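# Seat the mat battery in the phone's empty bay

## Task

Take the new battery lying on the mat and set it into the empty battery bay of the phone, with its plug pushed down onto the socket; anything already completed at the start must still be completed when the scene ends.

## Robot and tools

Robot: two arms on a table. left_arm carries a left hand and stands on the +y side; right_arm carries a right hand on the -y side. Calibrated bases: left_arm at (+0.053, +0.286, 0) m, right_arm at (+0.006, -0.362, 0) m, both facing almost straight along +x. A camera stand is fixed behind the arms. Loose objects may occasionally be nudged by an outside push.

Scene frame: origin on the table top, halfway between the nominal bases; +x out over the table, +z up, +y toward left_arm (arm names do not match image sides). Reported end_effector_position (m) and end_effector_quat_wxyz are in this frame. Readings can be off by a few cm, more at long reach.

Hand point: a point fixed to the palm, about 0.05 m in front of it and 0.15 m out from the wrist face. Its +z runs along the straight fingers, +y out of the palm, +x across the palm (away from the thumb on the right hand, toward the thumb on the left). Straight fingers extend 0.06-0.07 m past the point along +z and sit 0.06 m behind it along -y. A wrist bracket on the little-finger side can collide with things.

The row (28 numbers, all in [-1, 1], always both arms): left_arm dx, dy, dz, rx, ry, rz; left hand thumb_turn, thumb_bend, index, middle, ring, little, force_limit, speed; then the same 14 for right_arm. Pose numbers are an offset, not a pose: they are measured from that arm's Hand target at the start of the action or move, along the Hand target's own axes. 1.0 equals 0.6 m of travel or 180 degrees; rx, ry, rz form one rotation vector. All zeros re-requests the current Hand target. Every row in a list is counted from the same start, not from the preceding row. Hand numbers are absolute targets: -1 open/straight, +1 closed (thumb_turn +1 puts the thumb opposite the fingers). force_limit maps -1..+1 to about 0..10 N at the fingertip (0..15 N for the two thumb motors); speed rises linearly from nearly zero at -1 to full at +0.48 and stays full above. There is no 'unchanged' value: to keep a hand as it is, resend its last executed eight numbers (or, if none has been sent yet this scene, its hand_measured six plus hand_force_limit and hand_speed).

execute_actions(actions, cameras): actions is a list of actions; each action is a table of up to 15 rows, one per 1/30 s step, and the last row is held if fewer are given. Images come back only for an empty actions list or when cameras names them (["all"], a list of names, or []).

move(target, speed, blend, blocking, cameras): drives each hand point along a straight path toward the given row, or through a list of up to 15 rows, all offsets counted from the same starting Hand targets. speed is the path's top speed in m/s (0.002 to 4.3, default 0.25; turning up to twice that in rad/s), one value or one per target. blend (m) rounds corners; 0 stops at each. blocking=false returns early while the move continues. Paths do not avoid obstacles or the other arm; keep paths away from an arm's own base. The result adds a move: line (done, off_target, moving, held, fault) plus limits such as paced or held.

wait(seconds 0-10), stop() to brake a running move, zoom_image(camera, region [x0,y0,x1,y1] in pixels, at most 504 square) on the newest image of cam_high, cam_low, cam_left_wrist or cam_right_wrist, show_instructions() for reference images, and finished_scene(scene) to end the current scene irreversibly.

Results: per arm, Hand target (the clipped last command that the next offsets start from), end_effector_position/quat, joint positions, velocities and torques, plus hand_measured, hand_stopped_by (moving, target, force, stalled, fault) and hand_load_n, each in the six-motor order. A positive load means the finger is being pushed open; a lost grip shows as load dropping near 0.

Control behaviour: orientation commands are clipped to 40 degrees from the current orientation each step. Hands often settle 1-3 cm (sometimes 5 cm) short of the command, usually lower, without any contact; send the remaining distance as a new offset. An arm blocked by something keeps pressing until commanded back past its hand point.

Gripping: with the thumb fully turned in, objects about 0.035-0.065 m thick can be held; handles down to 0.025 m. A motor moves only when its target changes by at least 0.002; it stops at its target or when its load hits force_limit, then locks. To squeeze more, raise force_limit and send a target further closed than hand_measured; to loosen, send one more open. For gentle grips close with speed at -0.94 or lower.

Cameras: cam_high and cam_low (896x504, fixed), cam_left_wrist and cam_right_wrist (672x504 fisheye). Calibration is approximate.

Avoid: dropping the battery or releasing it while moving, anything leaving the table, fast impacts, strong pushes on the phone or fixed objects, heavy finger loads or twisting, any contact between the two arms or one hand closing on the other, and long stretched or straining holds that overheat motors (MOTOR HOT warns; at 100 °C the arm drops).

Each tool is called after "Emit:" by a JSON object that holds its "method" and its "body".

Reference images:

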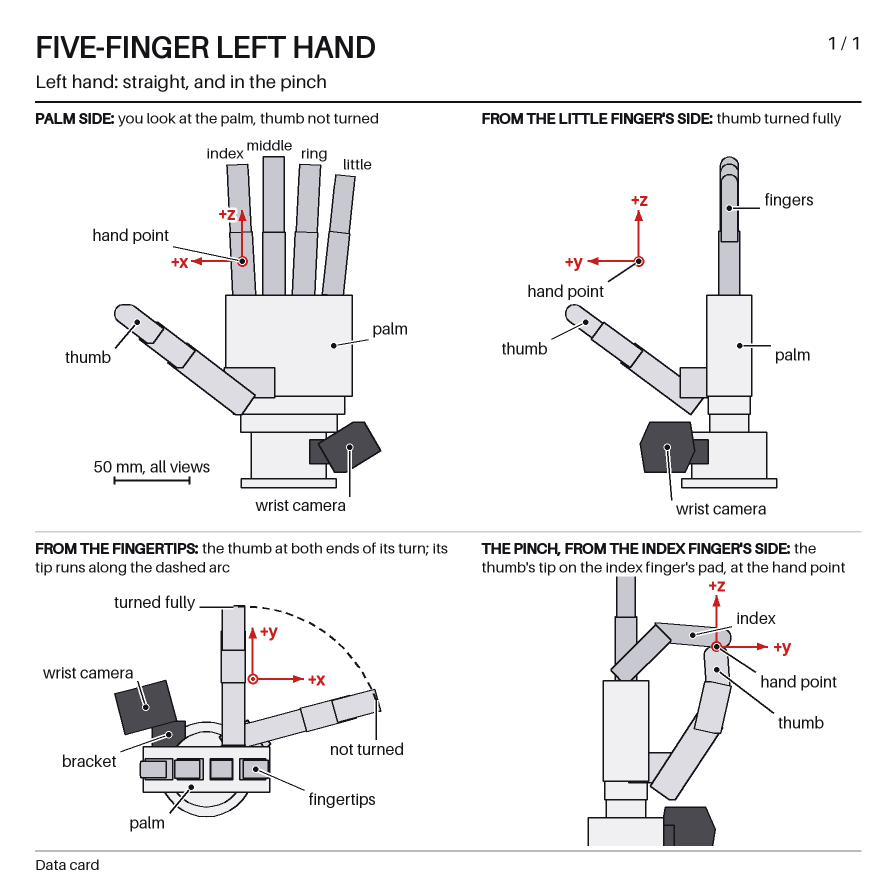

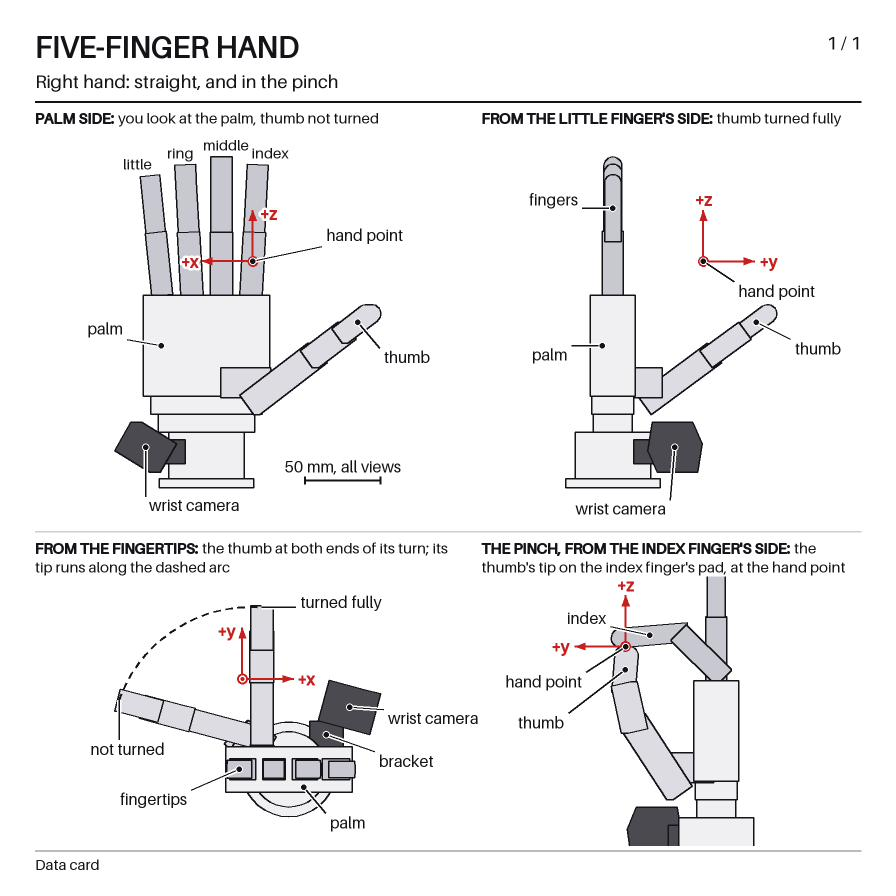

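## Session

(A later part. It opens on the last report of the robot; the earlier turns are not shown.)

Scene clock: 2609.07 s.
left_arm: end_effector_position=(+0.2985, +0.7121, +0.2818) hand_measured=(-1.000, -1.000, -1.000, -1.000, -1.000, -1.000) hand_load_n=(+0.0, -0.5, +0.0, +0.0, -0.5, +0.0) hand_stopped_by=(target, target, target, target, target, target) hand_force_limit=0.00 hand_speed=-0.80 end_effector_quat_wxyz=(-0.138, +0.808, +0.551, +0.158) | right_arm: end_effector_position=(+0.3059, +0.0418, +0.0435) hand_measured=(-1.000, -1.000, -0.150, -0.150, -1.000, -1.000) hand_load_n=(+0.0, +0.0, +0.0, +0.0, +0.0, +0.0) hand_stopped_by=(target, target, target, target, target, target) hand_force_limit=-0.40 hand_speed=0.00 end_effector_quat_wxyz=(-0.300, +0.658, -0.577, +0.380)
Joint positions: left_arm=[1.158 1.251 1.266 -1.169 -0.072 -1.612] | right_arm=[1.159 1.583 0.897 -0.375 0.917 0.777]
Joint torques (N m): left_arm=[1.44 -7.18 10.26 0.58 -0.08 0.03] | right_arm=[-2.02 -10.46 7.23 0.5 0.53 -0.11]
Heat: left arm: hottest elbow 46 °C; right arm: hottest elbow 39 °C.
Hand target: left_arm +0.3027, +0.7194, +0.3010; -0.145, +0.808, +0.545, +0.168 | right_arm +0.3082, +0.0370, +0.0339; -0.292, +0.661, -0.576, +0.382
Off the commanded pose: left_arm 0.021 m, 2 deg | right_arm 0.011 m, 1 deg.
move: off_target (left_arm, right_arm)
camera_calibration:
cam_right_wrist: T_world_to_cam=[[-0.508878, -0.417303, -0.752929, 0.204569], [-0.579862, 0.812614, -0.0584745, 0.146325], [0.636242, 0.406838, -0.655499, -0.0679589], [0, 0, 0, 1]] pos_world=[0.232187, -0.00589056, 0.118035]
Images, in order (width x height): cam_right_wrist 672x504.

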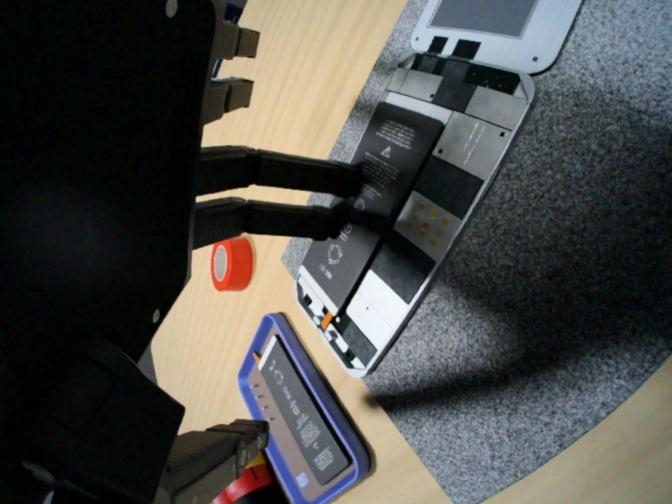

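Emit:
{"method": "move", "body": {"target": [[0,0,0,0,0,0,-1,-1,-1,-1,-1,-1,0,-0.8,-0.0015,0.0085,0.0052,0,0,0,-1,-1,-0.15,-0.15,-1,-1,-0.4,0]], "speed": 0.05, "cameras": ["cam_right_wrist"]}}

Emit:
{"method": "zoom_image", "body": {"camera": "cam_right_wrist", "region": [280, 70, 600, 390]}}

Scene clock: 2620.07 s.
left_arm: end_effector_position=(+0.2985, +0.7121, +0.2818) hand_measured=(-1.000, -1.000, -1.000, -1.000, -1.000, -1.000) hand_load_n=(+0.0, +0.0, +0.0, +0.0, -0.5, +0.0) hand_stopped_by=(target, target, target, target, target, target) hand_force_limit=0.00 hand_speed=-0.80 end_effector_quat_wxyz=(-0.138, +0.808, +0.551, +0.158) | right_arm: end_effector_position=(+0.3067, +0.0436, +0.0431) hand_measured=(-1.000, -1.000, -0.150, -0.150, -1.000, -1.000) hand_load_n=(+0.0, +0.0, +0.0, -1.0, +0.0, +0.0) hand_stopped_by=(target, target, target, target, target, target) hand_force_limit=-0.40 hand_speed=0.00 end_effector_quat_wxyz=(-0.305, +0.656, -0.578, +0.378)
Joint positions: left_arm=[1.158 1.251 1.266 -1.169 -0.072 -1.612] | right_arm=[1.159 1.585 0.894 -0.36 0.917 0.776]
Joint torques (N m): left_arm=[1.38 -7.24 10.28 0.61 -0.08 0.03] | right_arm=[-1.96 -9.99 6.86 0.59 0.5 -0.08]
Heat: left arm: hottest elbow 46 °C; right arm: hottest elbow 38 °C.
Hand target: left_arm +0.3027, +0.7194, +0.3010; -0.145, +0.808, +0.545, +0.168 | right_arm +0.3080, +0.0370, +0.0280; -0.292, +0.661, -0.576, +0.382
Off the commanded pose: left_arm 0.021 m, 2 deg | right_arm 0.017 m, 2 deg.
move: off_target (left_arm, right_arm)
camera_calibration:
cam_right_wrist: T_world_to_cam=[[-0.50534, -0.409933, -0.759332, 0.204408], [-0.579588, 0.813166, -0.0532769, 0.144987], [0.639303, 0.413177, -0.648518, -0.0709518], [0, 0, 0, 1]] pos_world=[0.232688, -0.00478889, 0.116925]
Images, in order (width x height): cam_right_wrist 672x504.

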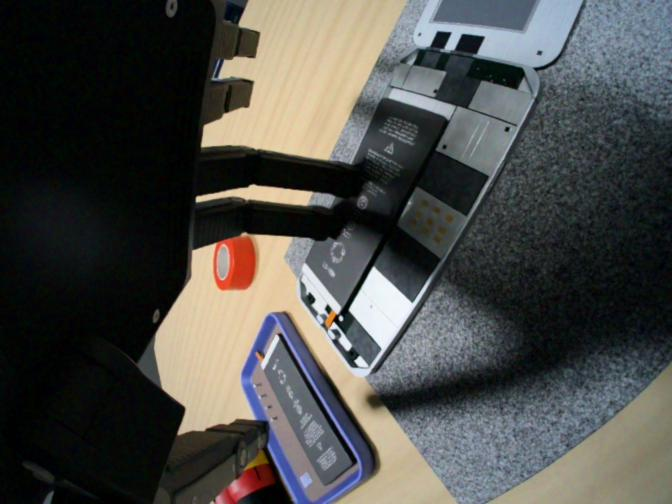

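Scaled by 1.575 from the camera's 672x504 image, which has a finer 960x720 frame.

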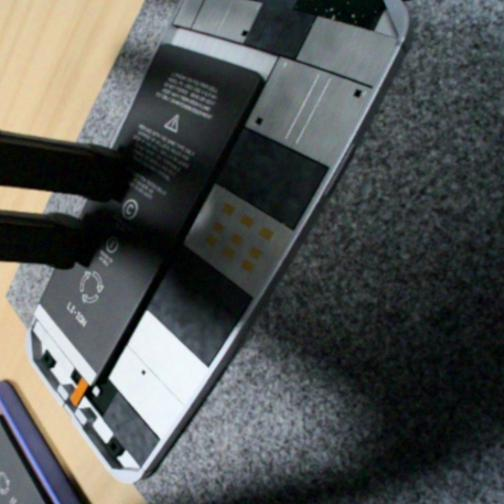

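Emit:
{"method": "move", "body": {"target": [[0,0,0,0,0,0,-1,-1,-1,-1,-1,-1,0,-0.8,0.0197,0.0033,0.0011,0,0,0,-1,-1,-0.15,-0.15,-1,-1,-0.4,0]], "speed": 0.05, "cameras": ["cam_right_wrist"]}}

Emit:
{"method": "zoom_image", "body": {"camera": "cam_right_wrist", "region": [280, 70, 600, 390]}}

Scene clock: 2631.57 s.
left_arm: end_effector_position=(+0.2985, +0.7121, +0.2818) hand_measured=(-1.000, -1.000, -1.000, -1.000, -1.000, -1.000) hand_load_n=(+0.0, +0.0, +0.0, +0.0, +0.0, +0.0) hand_stopped_by=(target, target, target, target, target, target) hand_force_limit=0.00 hand_speed=-0.80 end_effector_quat_wxyz=(-0.138, +0.808, +0.551, +0.158) | right_arm: end_effector_position=(+0.3072, +0.0393, +0.0420) hand_measured=(-1.000, -1.000, -0.150, -0.150, -1.000, -1.000) hand_load_n=(+0.0, +0.0, +0.0, +0.5, +0.0, +0.0) hand_stopped_by=(target, target, target, target, target, target) hand_force_limit=-0.40 hand_speed=0.00 end_effector_quat_wxyz=(-0.311, +0.652, -0.579, +0.378)
Joint positions: left_arm=[1.158 1.251 1.266 -1.169 -0.072 -1.612] | right_arm=[1.154 1.575 0.871 -0.328 0.918 0.77]
Joint torques (N m): left_arm=[1.38 -7.12 10.28 0.61 -0.08 0.03] | right_arm=[-2.49 -10.93 5.91 0.18 0.24 -0.18]
Heat: left arm: hottest elbow 46 °C; right arm: hottest elbow 38 °C.
Hand target: left_arm +0.3027, +0.7194, +0.3010; -0.145, +0.808, +0.545, +0.168 | right_arm +0.3080, +0.0250, +0.0279; -0.292, +0.661, -0.576, +0.382
Off the commanded pose: left_arm 0.021 m, 2 deg | right_arm 0.020 m, 2 deg.
move: off_target (left_arm, right_arm)
camera_calibration:
cam_right_wrist: T_world_to_cam=[[-0.499761, -0.400729, -0.76789, 0.200245], [-0.578577, 0.814194, -0.0483423, 0.148242], [0.644584, 0.420124, -0.638755, -0.0725204], [0, 0, 0, 1]] pos_world=[0.232589, -0.00998585, 0.11461]
Images, in order (width x height): cam_right_wrist 672x504.

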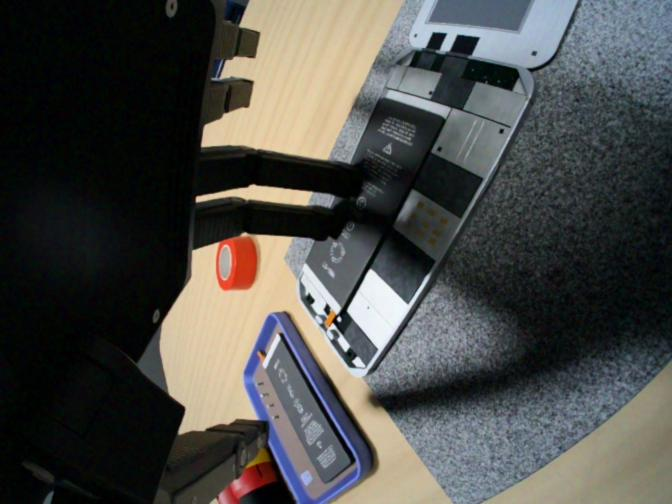

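Scaled by 1.575 from the camera's 672x504 image, which has a finer 960x720 frame.

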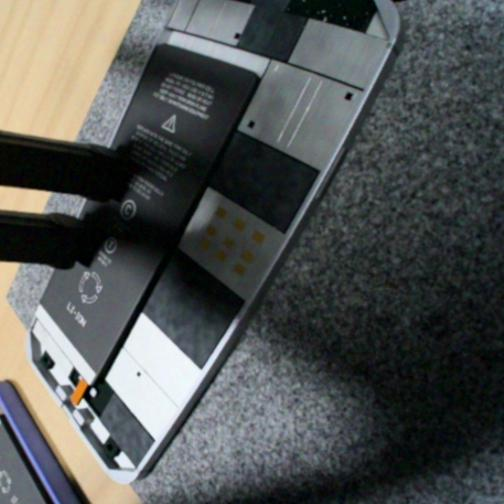

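Emit:
{"method": "zoom_image", "body": {"camera": "cam_right_wrist", "region": [290, 270, 390, 380]}}

Emit:
{"method": "zoom_image", "body": {"camera": "cam_right_wrist", "region": [360, 40, 480, 160]}}

Scaled by 4.582 from the camera's 672x504 image, which has a finer 960x720 frame.

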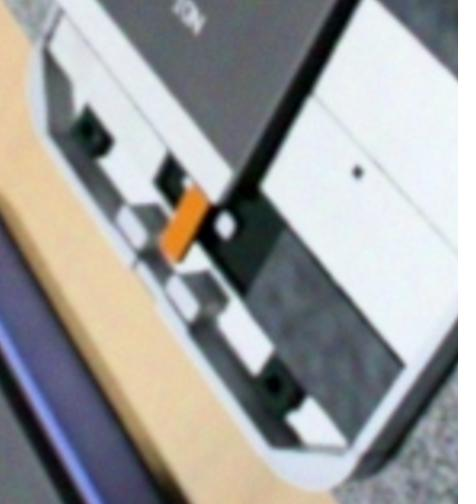

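Scaled by 4.200 from the camera's 672x504 image, which has a finer 960x720 frame.

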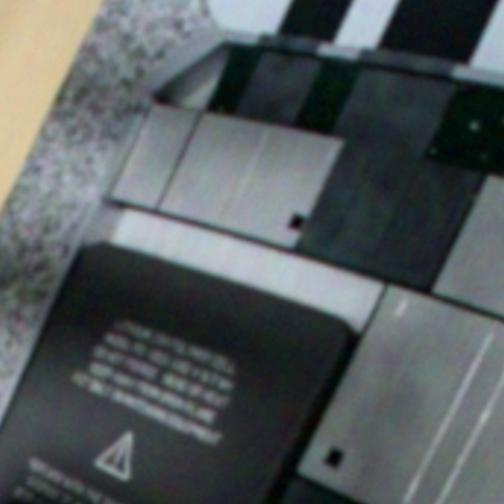

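Emit:
{"method": "move", "body": {"target": [[0,0,0,0,0,0,-1,-1,-1,-1,-1,-1,0,-0.8,0.0072,-0.0727,-0.0627,0,0,0,-1,-1,-0.15,-0.15,-1,-1,-0.4,0],[0,0,0,0,0,0,-1,-1,-1,-1,-1,-1,0,-0.8,-0.1332,-0.0853,-0.0872,0,0,0,-1,-1,-0.1,-1,-1,-1,-0.4,0],[0,0,0,0,0,0,-1,-1,-1,-1,-1,-1,0,-0.8,-0.0905,-0.0535,-0.0225,0,0,0,-1,-1,-0.1,-1,-1,-1,-0.4,0]], "speed": 0.1, "blend": 0.015, "cameras": ["cam_right_wrist","cam_high"]}}

Emit:
{"method": "zoom_image", "body": {"camera": "cam_right_wrist", "region": [280, 0, 600, 320]}}

Emit:
{"method": "zoom_image", "body": {"camera": "cam_high", "region": [490, 195, 550, 255]}}

Scene clock: 2690.43 s.
left_arm: end_effector_position=(+0.2985, +0.7121, +0.2818) hand_measured=(-1.000, -1.000, -1.000, -1.000, -1.000, -1.000) hand_load_n=(+0.0, +0.0, +0.0, +0.0, +0.0, +0.0) hand_stopped_by=(target, target, target, target, target, target) hand_force_limit=0.00 hand_speed=-0.80 end_effector_quat_wxyz=(-0.138, +0.808, +0.551, +0.158) | right_arm: end_effector_position=(+0.3090, +0.0864, +0.0578) hand_measured=(-1.000, -1.000, -0.100, -1.000, -1.000, -1.000) hand_load_n=(+0.0, +0.0, +0.0, +0.0, +0.0, +0.0) hand_stopped_by=(target, target, target, target, target, target) hand_force_limit=-0.40 hand_speed=0.00 end_effector_quat_wxyz=(-0.296, +0.659, -0.577, +0.381)
Joint positions: left_arm=[1.158 1.251 1.266 -1.169 -0.072 -1.612] | right_arm=[1.19 1.663 1.054 -0.504 0.933 0.829]
Joint torques (N m): left_arm=[1.32 -7.24 10.29 0.61 -0.07 0.04] | right_arm=[-1.79 -13.04 7.9 0.51 0.55 -0.11]
Heat: left arm: hottest elbow 46 °C; right arm: hottest elbow 37 °C.
Hand target: left_arm +0.3027, +0.7194, +0.3010; -0.145, +0.808, +0.545, +0.168 | right_arm +0.3116, +0.0845, +0.0526; -0.292, +0.661, -0.576, +0.382
Off the commanded pose: left_arm 0.021 m, 2 deg | right_arm 0.006 m, 1 deg.
move: off_target (left_arm); blend cut to 0 m at target 2; target 2's new numbers were sent with right_arm's hand 0.018 m and 1 deg from that target
camera_calibration:
cam_right_wrist: T_world_to_cam=[[-0.513669, -0.421425, -0.747359, 0.237045], [-0.577096, 0.81428, -0.0625157, 0.11204], [0.634905, 0.399186, -0.661473, -0.0772781], [0, 0, 0, 1]] pos_world=[0.235485, 0.0395127, 0.133044]
Images, in order (width x height): cam_high 896x504, cam_right_wrist 672x504.

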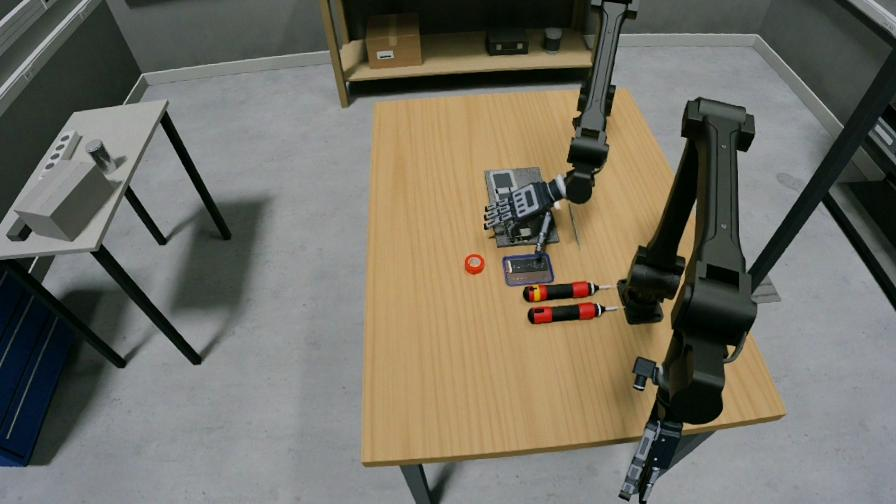

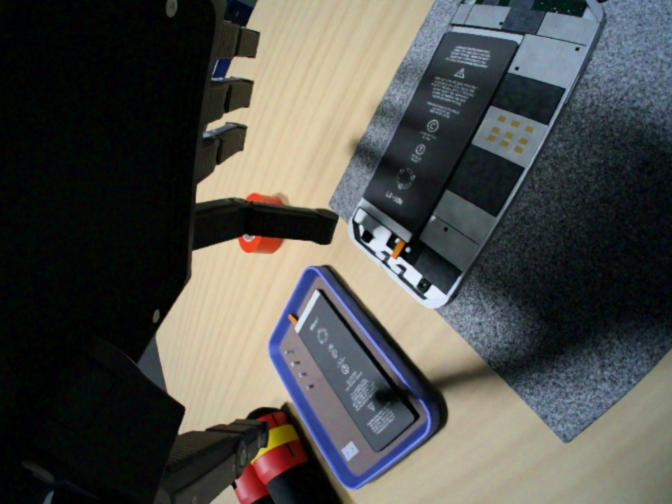

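Scaled by 1.575 from the camera's 672x504 image, which has a finer 960x720 frame.

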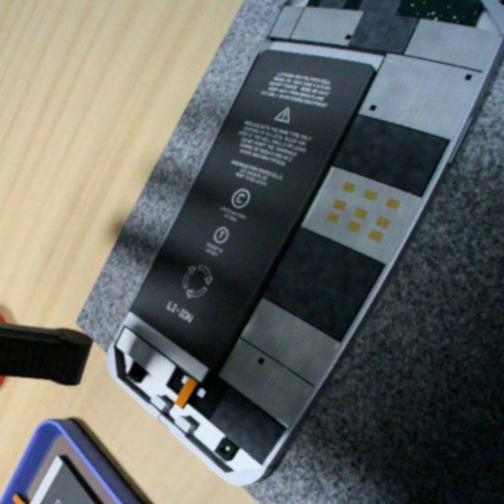

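Scaled by 8.400 from the camera's 896x504 image, which has a finer 1280x720 frame.

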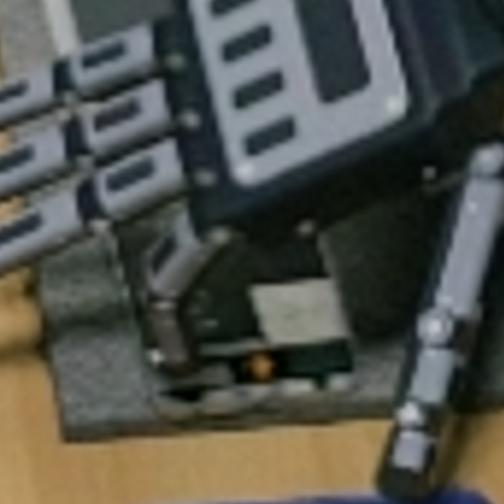

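Emit:
{"method": "move", "body": {"target": [[0,0,0,0,0,0,-1,-1,-1,-1,-1,-1,0,-0.8,-0.043,-0.027,-0.0725,0,0,0,-1,-1,-0.1,-1,-1,-1,-0.4,0],[0,0,0,0,0,0,-1,-1,-1,-1,-1,-1,0,-0.8,-0.0027,0.0157,-0.0007,0,0,0,-1,-1,-0.1,-1,-1,-1,-0.4,0]], "speed": 0.1, "cameras": ["cam_right_wrist","cam_high"]}}

Emit:
{"method": "zoom_image", "body": {"camera": "cam_right_wrist", "region": [280, 0, 600, 320]}}

Emit:
{"method": "zoom_image", "body": {"camera": "cam_high", "region": [490, 195, 550, 255]}}

Scene clock: 2736.17 s.
left_arm: end_effector_position=(+0.2985, +0.7121, +0.2818) hand_measured=(-1.000, -1.000, -1.000, -1.000, -1.000, -1.000) hand_load_n=(+0.0, +0.0, +0.0, +0.0, +0.0, +0.0) hand_stopped_by=(target, target, target, target, target, target) hand_force_limit=0.00 hand_speed=-0.80 end_effector_quat_wxyz=(-0.138, +0.808, +0.551, +0.158) | right_arm: end_effector_position=(+0.3035, +0.0876, +0.0539) hand_measured=(-1.000, -1.000, -0.100, -1.000, -1.000, -1.000) hand_load_n=(-0.5, +0.0, +0.0, +0.0, +0.0, +0.0) hand_stopped_by=(target, target, target, target, target, target) hand_force_limit=-0.40 hand_speed=0.00 end_effector_quat_wxyz=(-0.299, +0.657, -0.578, +0.380)
Joint positions: left_arm=[1.158 1.251 1.266 -1.169 -0.072 -1.612] | right_arm=[1.202 1.665 1.043 -0.497 0.937 0.846]
Joint torques (N m): left_arm=[1.38 -7.18 10.32 0.59 -0.08 0.02] | right_arm=[-1.85 -12.34 7.69 0.49 0.55 -0.12]
Heat: left arm: hottest elbow 46 °C; right arm: hottest elbow 36 °C.
Hand target: left_arm +0.3027, +0.7194, +0.3010; -0.145, +0.808, +0.545, +0.168 | right_arm +0.3059, +0.0846, +0.0446; -0.292, +0.661, -0.576, +0.382
Off the commanded pose: left_arm 0.021 m, 2 deg | right_arm 0.010 m, 1 deg.
move: off_target (left_arm)
camera_calibration:
cam_right_wrist: T_world_to_cam=[[-0.51124, -0.416064, -0.752013, 0.230902], [-0.577635, 0.814246, -0.0578027, 0.107506], [0.636373, 0.404838, -0.656609, -0.0780043], [0, 0, 0, 1]] pos_world=[0.229786, 0.0401128, 0.128637]
Images, in order (width x height): cam_high 896x504, cam_right_wrist 672x504.

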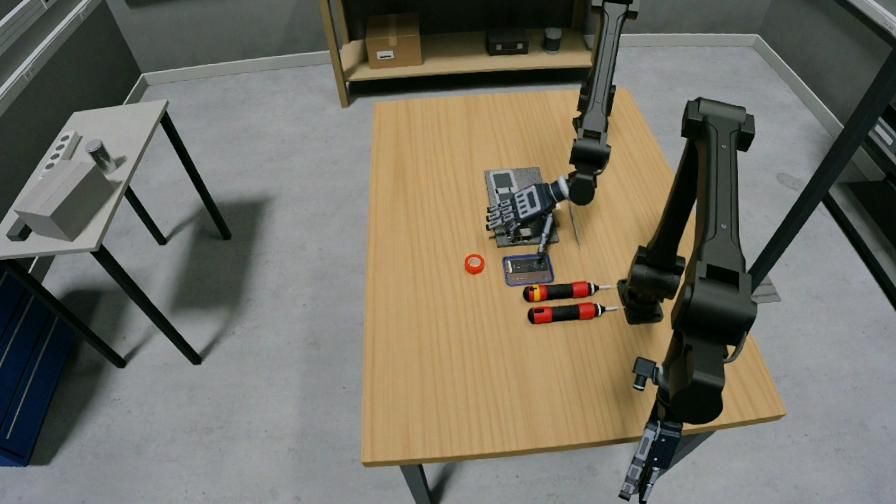

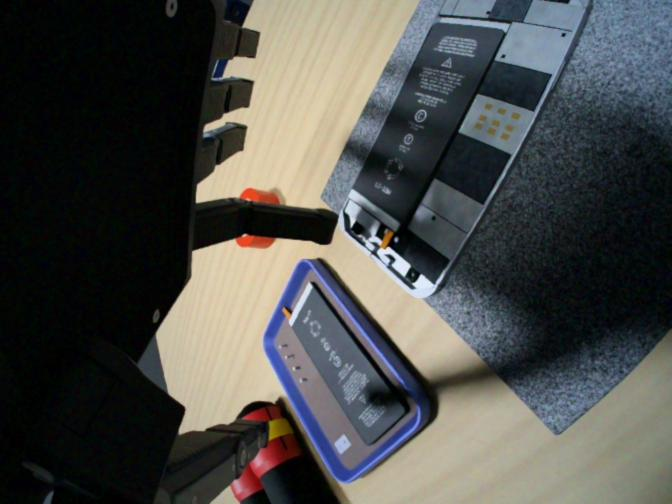

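Scaled by 1.575 from the camera's 672x504 image, which has a finer 960x720 frame.

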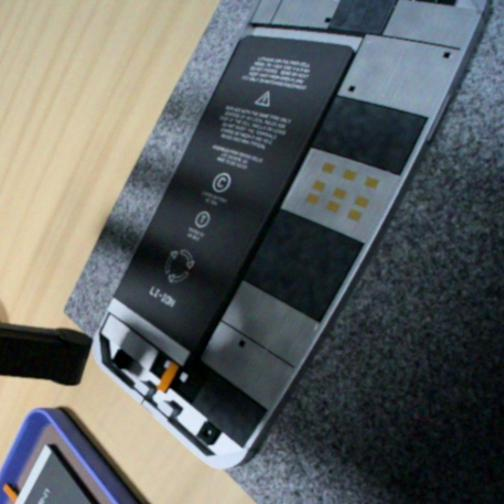

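Scaled by 8.400 from the camera's 896x504 image, which has a finer 1280x720 frame.

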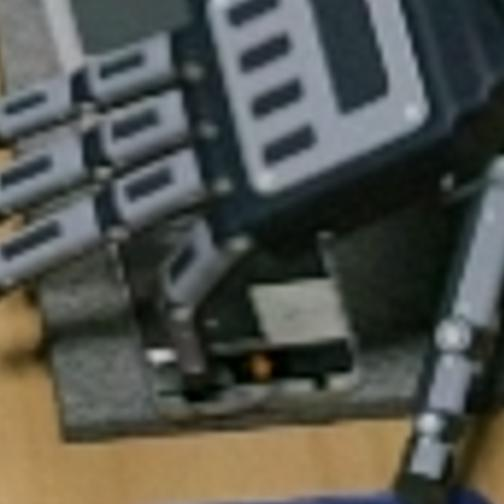

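Emit:
{"method": "move", "body": {"target": [[0,0,0,0,0,0,-1,-1,-1,-1,-1,-1,0,-0.8,-0.0041,0.02,0.013,0,0,0,-1,-1,-0.1,-1,-1,-1,-0.4,0]], "speed": 0.06, "cameras": ["cam_right_wrist","cam_high"]}}

Emit:
{"method": "zoom_image", "body": {"camera": "cam_right_wrist", "region": [280, 0, 600, 320]}}

Emit:
{"method": "zoom_image", "body": {"camera": "cam_high", "region": [490, 205, 540, 255]}}

Scene clock: 2763.33 s.
left_arm: end_effector_position=(+0.2985, +0.7121, +0.2818) hand_measured=(-1.000, -1.000, -1.000, -1.000, -1.000, -1.000) hand_load_n=(+0.0, +0.0, +0.0, +0.0, +0.0, +0.0) hand_stopped_by=(target, target, target, target, target, target) hand_force_limit=0.00 hand_speed=-0.80 end_effector_quat_wxyz=(-0.138, +0.808, +0.551, +0.158) | right_arm: end_effector_position=(+0.3040, +0.0889, +0.0413) hand_measured=(-1.000, -1.000, -0.100, -1.000, -1.000, -1.000) hand_load_n=(+0.0, +0.0, +0.0, +0.0, +0.0, +0.0) hand_stopped_by=(target, target, target, target, target, target) hand_force_limit=-0.40 hand_speed=0.00 end_effector_quat_wxyz=(-0.301, +0.657, -0.578, +0.379)
Joint positions: left_arm=[1.158 1.251 1.266 -1.169 -0.072 -1.612] | right_arm=[1.202 1.687 1.031 -0.457 0.938 0.845]
Joint torques (N m): left_arm=[1.38 -7.18 10.3 0.58 -0.08 0.03] | right_arm=[-1.85 -12.45 7.31 0.44 0.53 -0.11]
Heat: left arm: hottest elbow 46 °C; right arm: hottest elbow 36 °C.
Hand target: left_arm +0.3027, +0.7194, +0.3010; -0.145, +0.808, +0.545, +0.168 | right_arm +0.3059, +0.0845, +0.0303; -0.292, +0.661, -0.576, +0.382
Off the commanded pose: left_arm 0.021 m, 2 deg | right_arm 0.012 m, 1 deg.
move: off_target (left_arm, right_arm)
camera_calibration:
cam_right_wrist: T_world_to_cam=[[-0.509442, -0.414025, -0.754356, 0.221592], [-0.57808, 0.81403, -0.0563802, 0.106124], [0.637411, 0.407356, -0.65404, -0.0877764], [0, 0, 0, 1]] pos_world=[0.230186, 0.0411125, 0.115733]
Images, in order (width x height): cam_high 896x504, cam_right_wrist 672x504.

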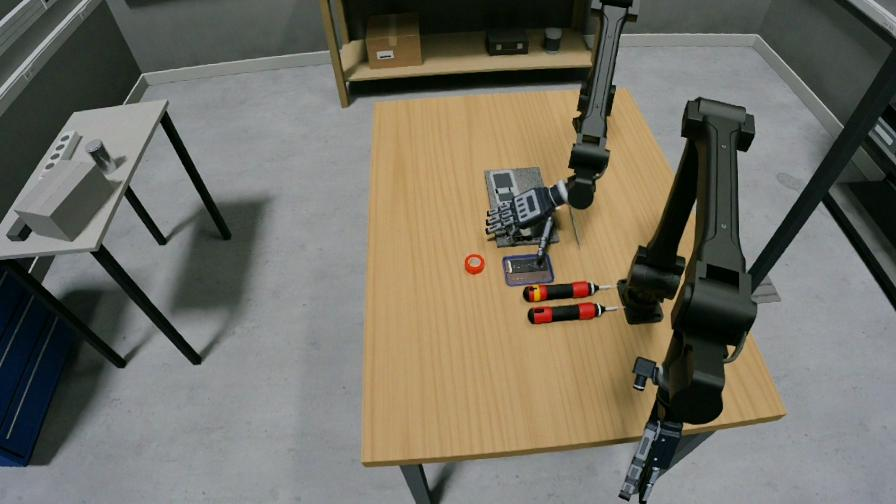

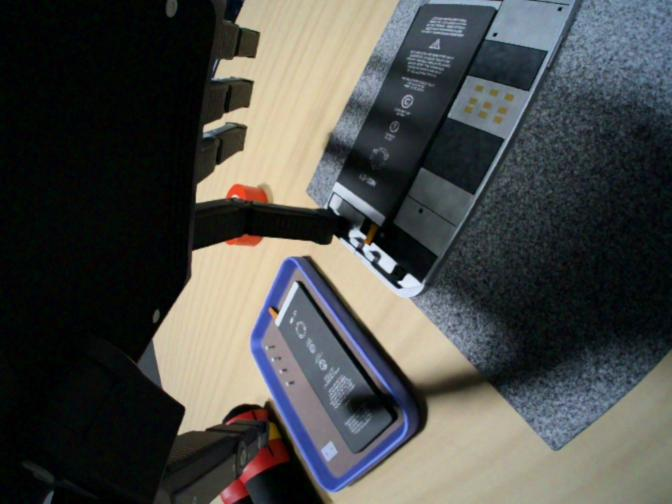

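Scaled by 1.575 from the camera's 672x504 image, which has a finer 960x720 frame.

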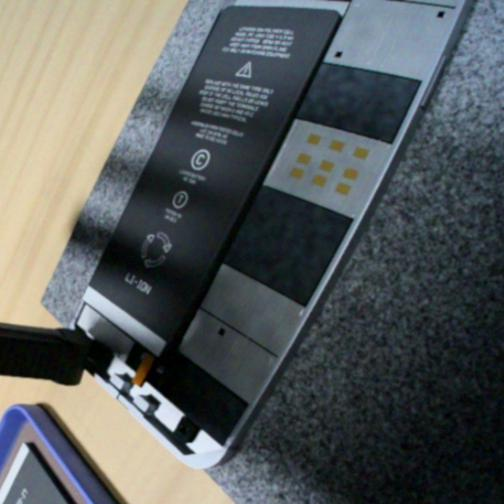

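Scaled by 10.080 from the camera's 896x504 image, which has a finer 1280x720 frame.

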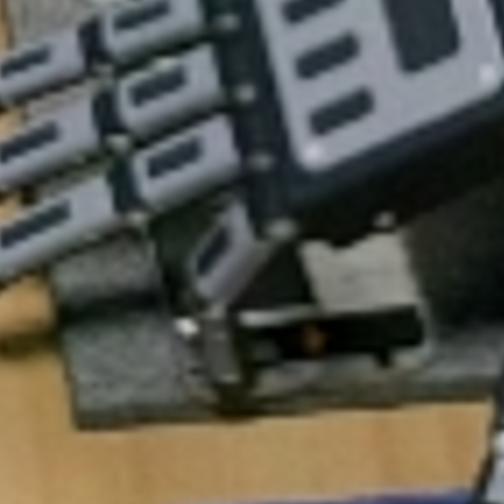

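Emit:
{"method": "move", "body": {"target": [[0,0,0,0,0,0,-1,-1,-1,-1,-1,-1,0,-0.8,0.0158,0.0055,0.0027,0,0,0,-1,-1,-0.1,-1,-1,-1,-0.4,0]], "speed": 0.06, "cameras": ["cam_right_wrist","cam_high"]}}

Emit:
{"method": "zoom_image", "body": {"camera": "cam_right_wrist", "region": [280, 0, 600, 320]}}

Emit:
{"method": "zoom_image", "body": {"camera": "cam_high", "region": [490, 205, 540, 255]}}

Scene clock: 2784.37 s.
left_arm: end_effector_position=(+0.2985, +0.7121, +0.2818) hand_measured=(-1.000, -1.000, -1.000, -1.000, -1.000, -1.000) hand_load_n=(+0.0, +0.0, +0.0, +0.0, +0.0, +0.0) hand_stopped_by=(target, target, target, target, target, target) hand_force_limit=0.00 hand_speed=-0.80 end_effector_quat_wxyz=(-0.138, +0.808, +0.551, +0.158) | right_arm: end_effector_position=(+0.3040, +0.0876, +0.0399) hand_measured=(-1.000, -1.000, -0.100, -1.000, -1.000, -1.000) hand_load_n=(+0.0, +0.0, +1.0, +0.0, +0.0, -0.5) hand_stopped_by=(target, target, target, target, target, target) hand_force_limit=-0.40 hand_speed=0.00 end_effector_quat_wxyz=(-0.308, +0.653, -0.580, +0.377)
Joint positions: left_arm=[1.158 1.251 1.266 -1.169 -0.072 -1.612] | right_arm=[1.201 1.681 1.012 -0.425 0.938 0.843]
Joint torques (N m): left_arm=[1.32 -7.18 10.29 0.62 -0.07 0.03] | right_arm=[-2.37 -13.1 6.23 0.18 0.38 -0.2]
Heat: left arm: hottest elbow 46 °C; right arm: hottest elbow 36 °C.
Hand target: left_arm +0.3027, +0.7194, +0.3010; -0.145, +0.808, +0.545, +0.168 | right_arm +0.3060, +0.0747, +0.0283; -0.292, +0.661, -0.576, +0.382
Off the commanded pose: left_arm 0.021 m, 2 deg | right_arm 0.018 m, 2 deg.
move: off_target (left_arm, right_arm)
camera_calibration:
cam_right_wrist: T_world_to_cam=[[-0.504113, -0.401772, -0.764493, 0.217704], [-0.577739, 0.814851, -0.0472712, 0.106576], [0.64194, 0.417847, -0.642897, -0.0909228], [0, 0, 0, 1]] pos_world=[0.229687, 0.0386153, 0.113017]
Images, in order (width x height): cam_high 896x504, cam_right_wrist 672x504.

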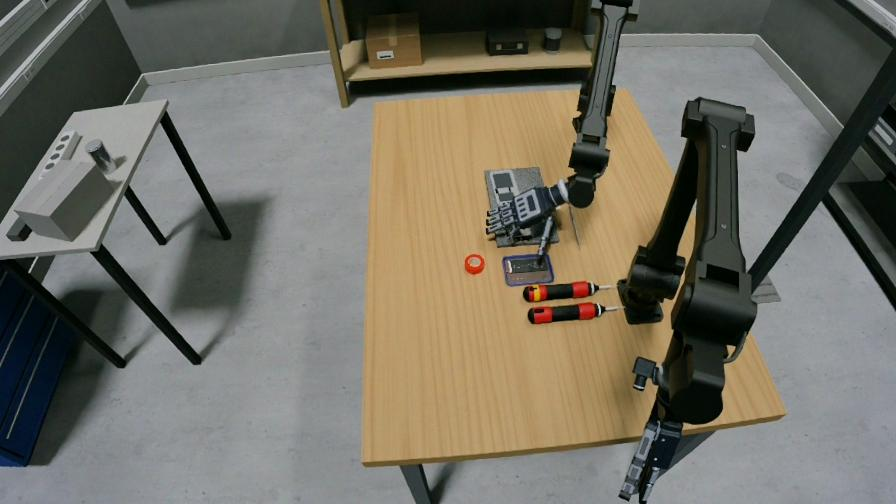

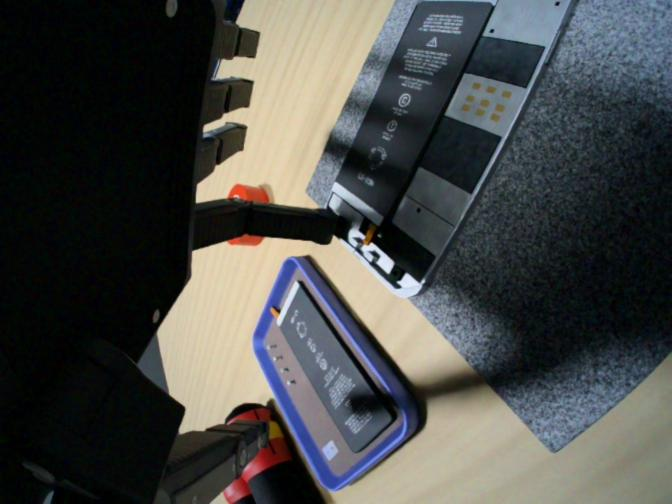

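Scaled by 1.575 from the camera's 672x504 image, which has a finer 960x720 frame.

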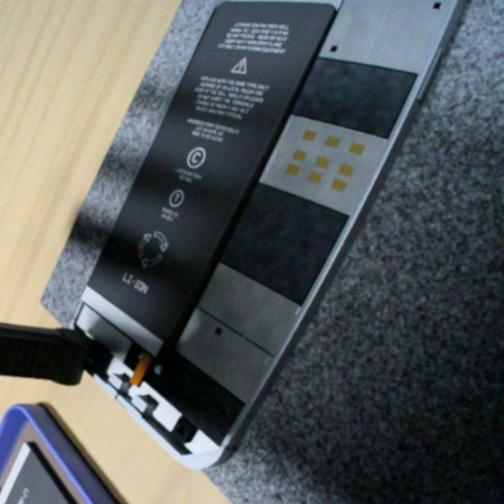

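Scaled by 10.080 from the camera's 896x504 image, which has a finer 1280x720 frame.

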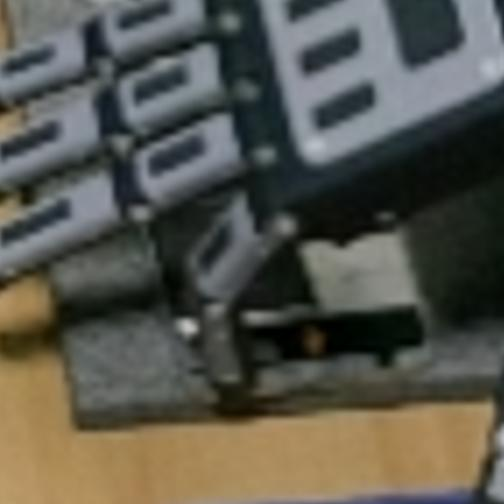

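Emit:
{"method": "move", "body": {"target": [[0,0,0,0,0,0,-1,-1,-1,-1,-1,-1,0,-0.8,0.0075,-0.0368,-0.0239,0,0,0,-1,-1,-0.1,-1,-1,-1,-0.4,0],[0,0,0,0,0,0,-1,-1,-1,-1,-1,-1,0,-0.8,0.0066,-0.0099,-0.0066,0,0,0,-1,-1,-0.1,-1,-1,-1,-0.4,0]], "speed": 0.06, "cameras": ["cam_right_wrist","cam_high"]}}

Emit:
{"method": "zoom_image", "body": {"camera": "cam_right_wrist", "region": [280, 0, 600, 320]}}

Emit:
{"method": "zoom_image", "body": {"camera": "cam_high", "region": [490, 205, 540, 255]}}

Scene clock: 2810.67 s.
left_arm: end_effector_position=(+0.2985, +0.7121, +0.2818) hand_measured=(-1.000, -1.000, -1.000, -1.000, -1.000, -1.000) hand_load_n=(+0.0, +0.0, +0.0, -0.5, +0.0, +0.0) hand_stopped_by=(target, target, target, target, target, target) hand_force_limit=0.00 hand_speed=-0.80 end_effector_quat_wxyz=(-0.138, +0.808, +0.551, +0.158) | right_arm: end_effector_position=(+0.3011, +0.0780, +0.0464) hand_measured=(-1.000, -1.000, -0.100, -1.000, -1.000, -1.000) hand_load_n=(+0.0, +0.0, +0.0, +0.0, +0.0, +0.0) hand_stopped_by=(target, target, target, target, target, target) hand_force_limit=-0.40 hand_speed=0.00 end_effector_quat_wxyz=(-0.302, +0.659, -0.576, +0.378)
Joint positions: left_arm=[1.158 1.251 1.266 -1.169 -0.072 -1.612] | right_arm=[1.199 1.651 0.998 -0.45 0.933 0.831]
Joint torques (N m): left_arm=[1.32 -7.18 10.26 0.58 -0.07 0.03] | right_arm=[-2.43 -11.69 7.38 0.53 0.54 -0.11]
Heat: left arm: hottest elbow 46 °C; right arm: hottest elbow 36 °C.
Hand target: left_arm +0.3027, +0.7194, +0.3010; -0.145, +0.808, +0.545, +0.168 | right_arm +0.3062, +0.0719, +0.0361; -0.292, +0.661, -0.576, +0.382
Off the commanded pose: left_arm 0.021 m, 2 deg | right_arm 0.013 m, 1 deg.
move: off_target (left_arm, right_arm)
camera_calibration:
cam_right_wrist: T_world_to_cam=[[-0.507304, -0.417527, -0.753866, 0.219028], [-0.583106, 0.810432, -0.056462, 0.115463], [0.634531, 0.41094, -0.654598, -0.0774562], [0, 0, 0, 1]] pos_world=[0.227589, 0.029705, 0.120934]
Images, in order (width x height): cam_high 896x504, cam_right_wrist 672x504.

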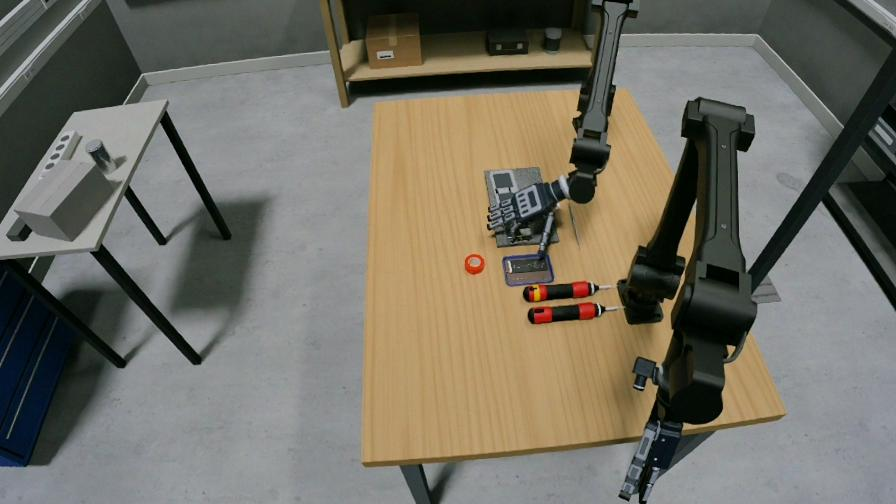

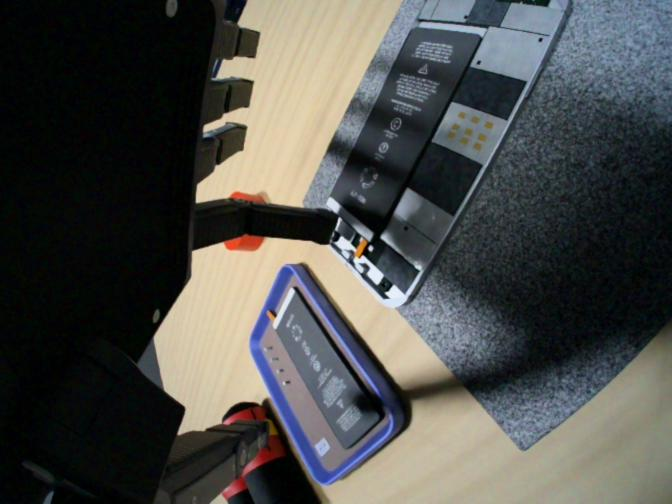

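Scaled by 1.575 from the camera's 672x504 image, which has a finer 960x720 frame.

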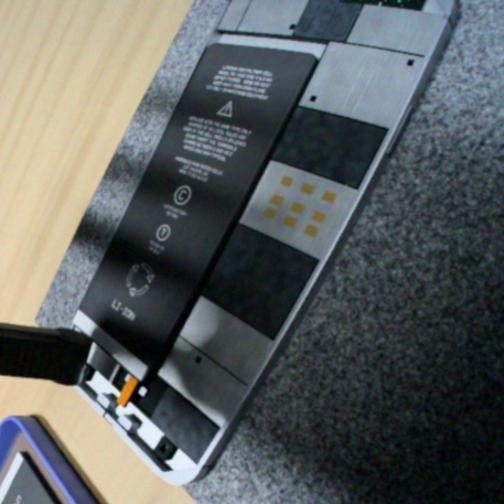

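Scaled by 10.080 from the camera's 896x504 image, which has a finer 1280x720 frame.

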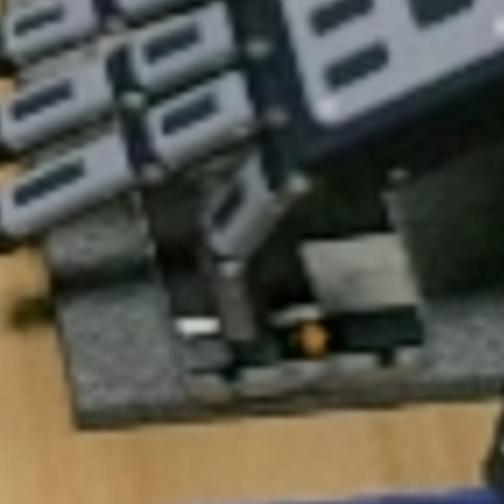

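Emit:
{"method": "move", "body": {"target": [[0,0,0,0,0,0,-1,-1,-1,-1,-1,-1,0,-0.8,-0.0021,0.0103,0.0067,0,0,0,-1,-1,-0.1,-1,-1,-1,-0.4,0]], "speed": 0.06, "cameras": ["cam_right_wrist","cam_high"]}}

Emit:
{"method": "zoom_image", "body": {"camera": "cam_right_wrist", "region": [280, 0, 600, 320]}}

Emit:
{"method": "zoom_image", "body": {"camera": "cam_high", "region": [490, 205, 540, 255]}}

Scene clock: 2821.60 s.
left_arm: end_effector_position=(+0.2985, +0.7121, +0.2818) hand_measured=(-1.000, -1.000, -1.000, -1.000, -1.000, -1.000) hand_load_n=(+0.0, +0.0, +0.0, +0.0, +0.0, +0.0) hand_stopped_by=(target, target, target, target, target, target) hand_force_limit=0.00 hand_speed=-0.80 end_effector_quat_wxyz=(-0.138, +0.808, +0.551, +0.158) | right_arm: end_effector_position=(+0.3017, +0.0794, +0.0421) hand_measured=(-1.000, -1.000, -0.100, -1.000, -1.000, -1.000) hand_load_n=(+0.0, +0.0, +0.0, +0.0, +0.0, +0.0) hand_stopped_by=(target, target, target, target, target, target) hand_force_limit=-0.40 hand_speed=0.00 end_effector_quat_wxyz=(-0.305, +0.657, -0.577, +0.377)
Joint positions: left_arm=[1.158 1.251 1.266 -1.169 -0.072 -1.612] | right_arm=[1.199 1.66 0.993 -0.429 0.933 0.83]
Joint torques (N m): left_arm=[1.38 -7.24 10.3 0.59 -0.07 0.04] | right_arm=[-2.37 -11.28 7.12 0.5 0.53 -0.12]
Heat: left arm: hottest elbow 46 °C; right arm: hottest elbow 36 °C.
Hand target: left_arm +0.3027, +0.7194, +0.3010; -0.145, +0.808, +0.545, +0.168 | right_arm +0.3062, +0.0719, +0.0286; -0.292, +0.661, -0.576, +0.382
Off the commanded pose: left_arm 0.021 m, 2 deg | right_arm 0.016 m, 2 deg.
move: off_target (left_arm, right_arm)
camera_calibration:
cam_right_wrist: T_world_to_cam=[[-0.50515, -0.412688, -0.757966, 0.215903], [-0.582935, 0.810791, -0.0529494, 0.114075], [0.636404, 0.415098, -0.650142, -0.0823817], [0, 0, 0, 1]] pos_world=[0.22799, 0.0308061, 0.116127]
Images, in order (width x height): cam_high 896x504, cam_right_wrist 672x504.

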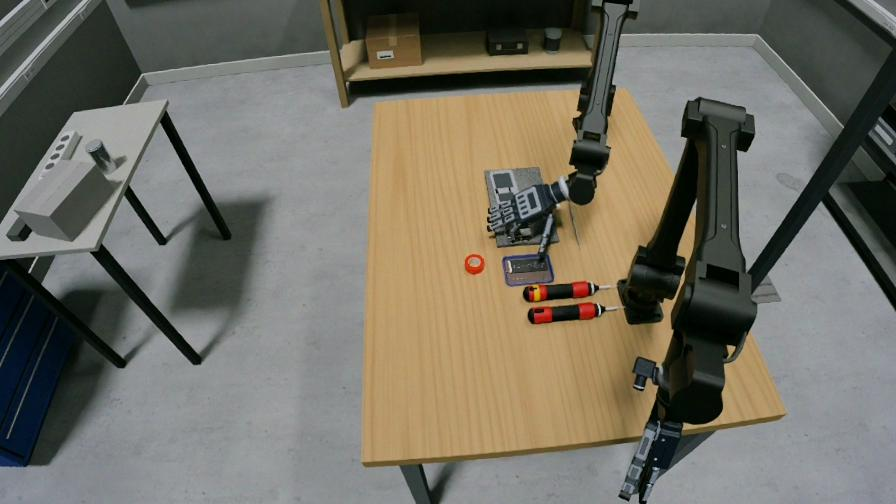

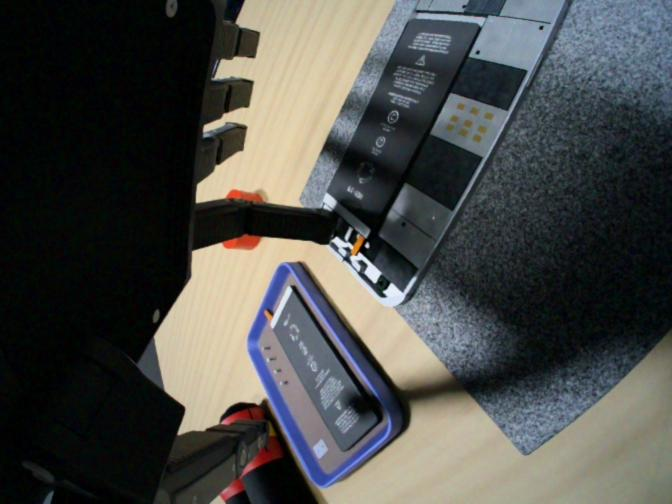

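Scaled by 1.575 from the camera's 672x504 image, which has a finer 960x720 frame.

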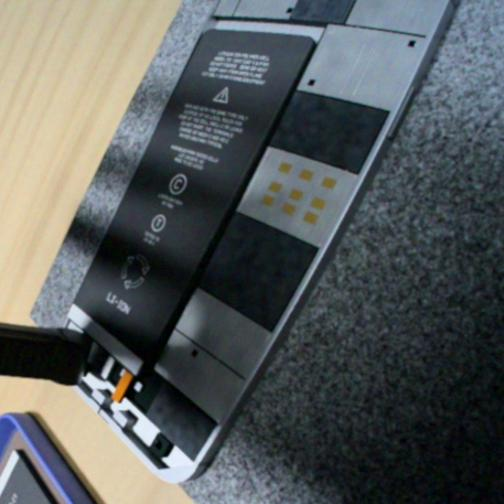

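Scaled by 10.080 from the camera's 896x504 image, which has a finer 1280x720 frame.

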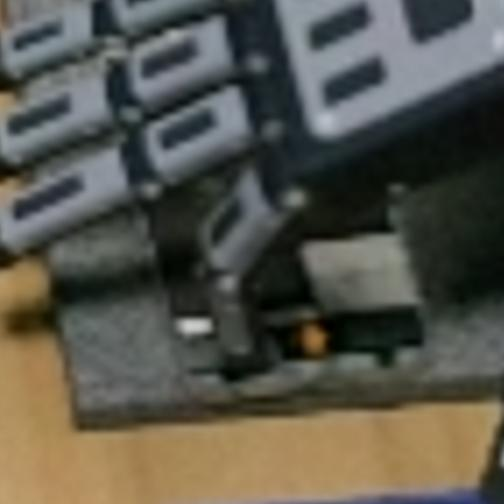

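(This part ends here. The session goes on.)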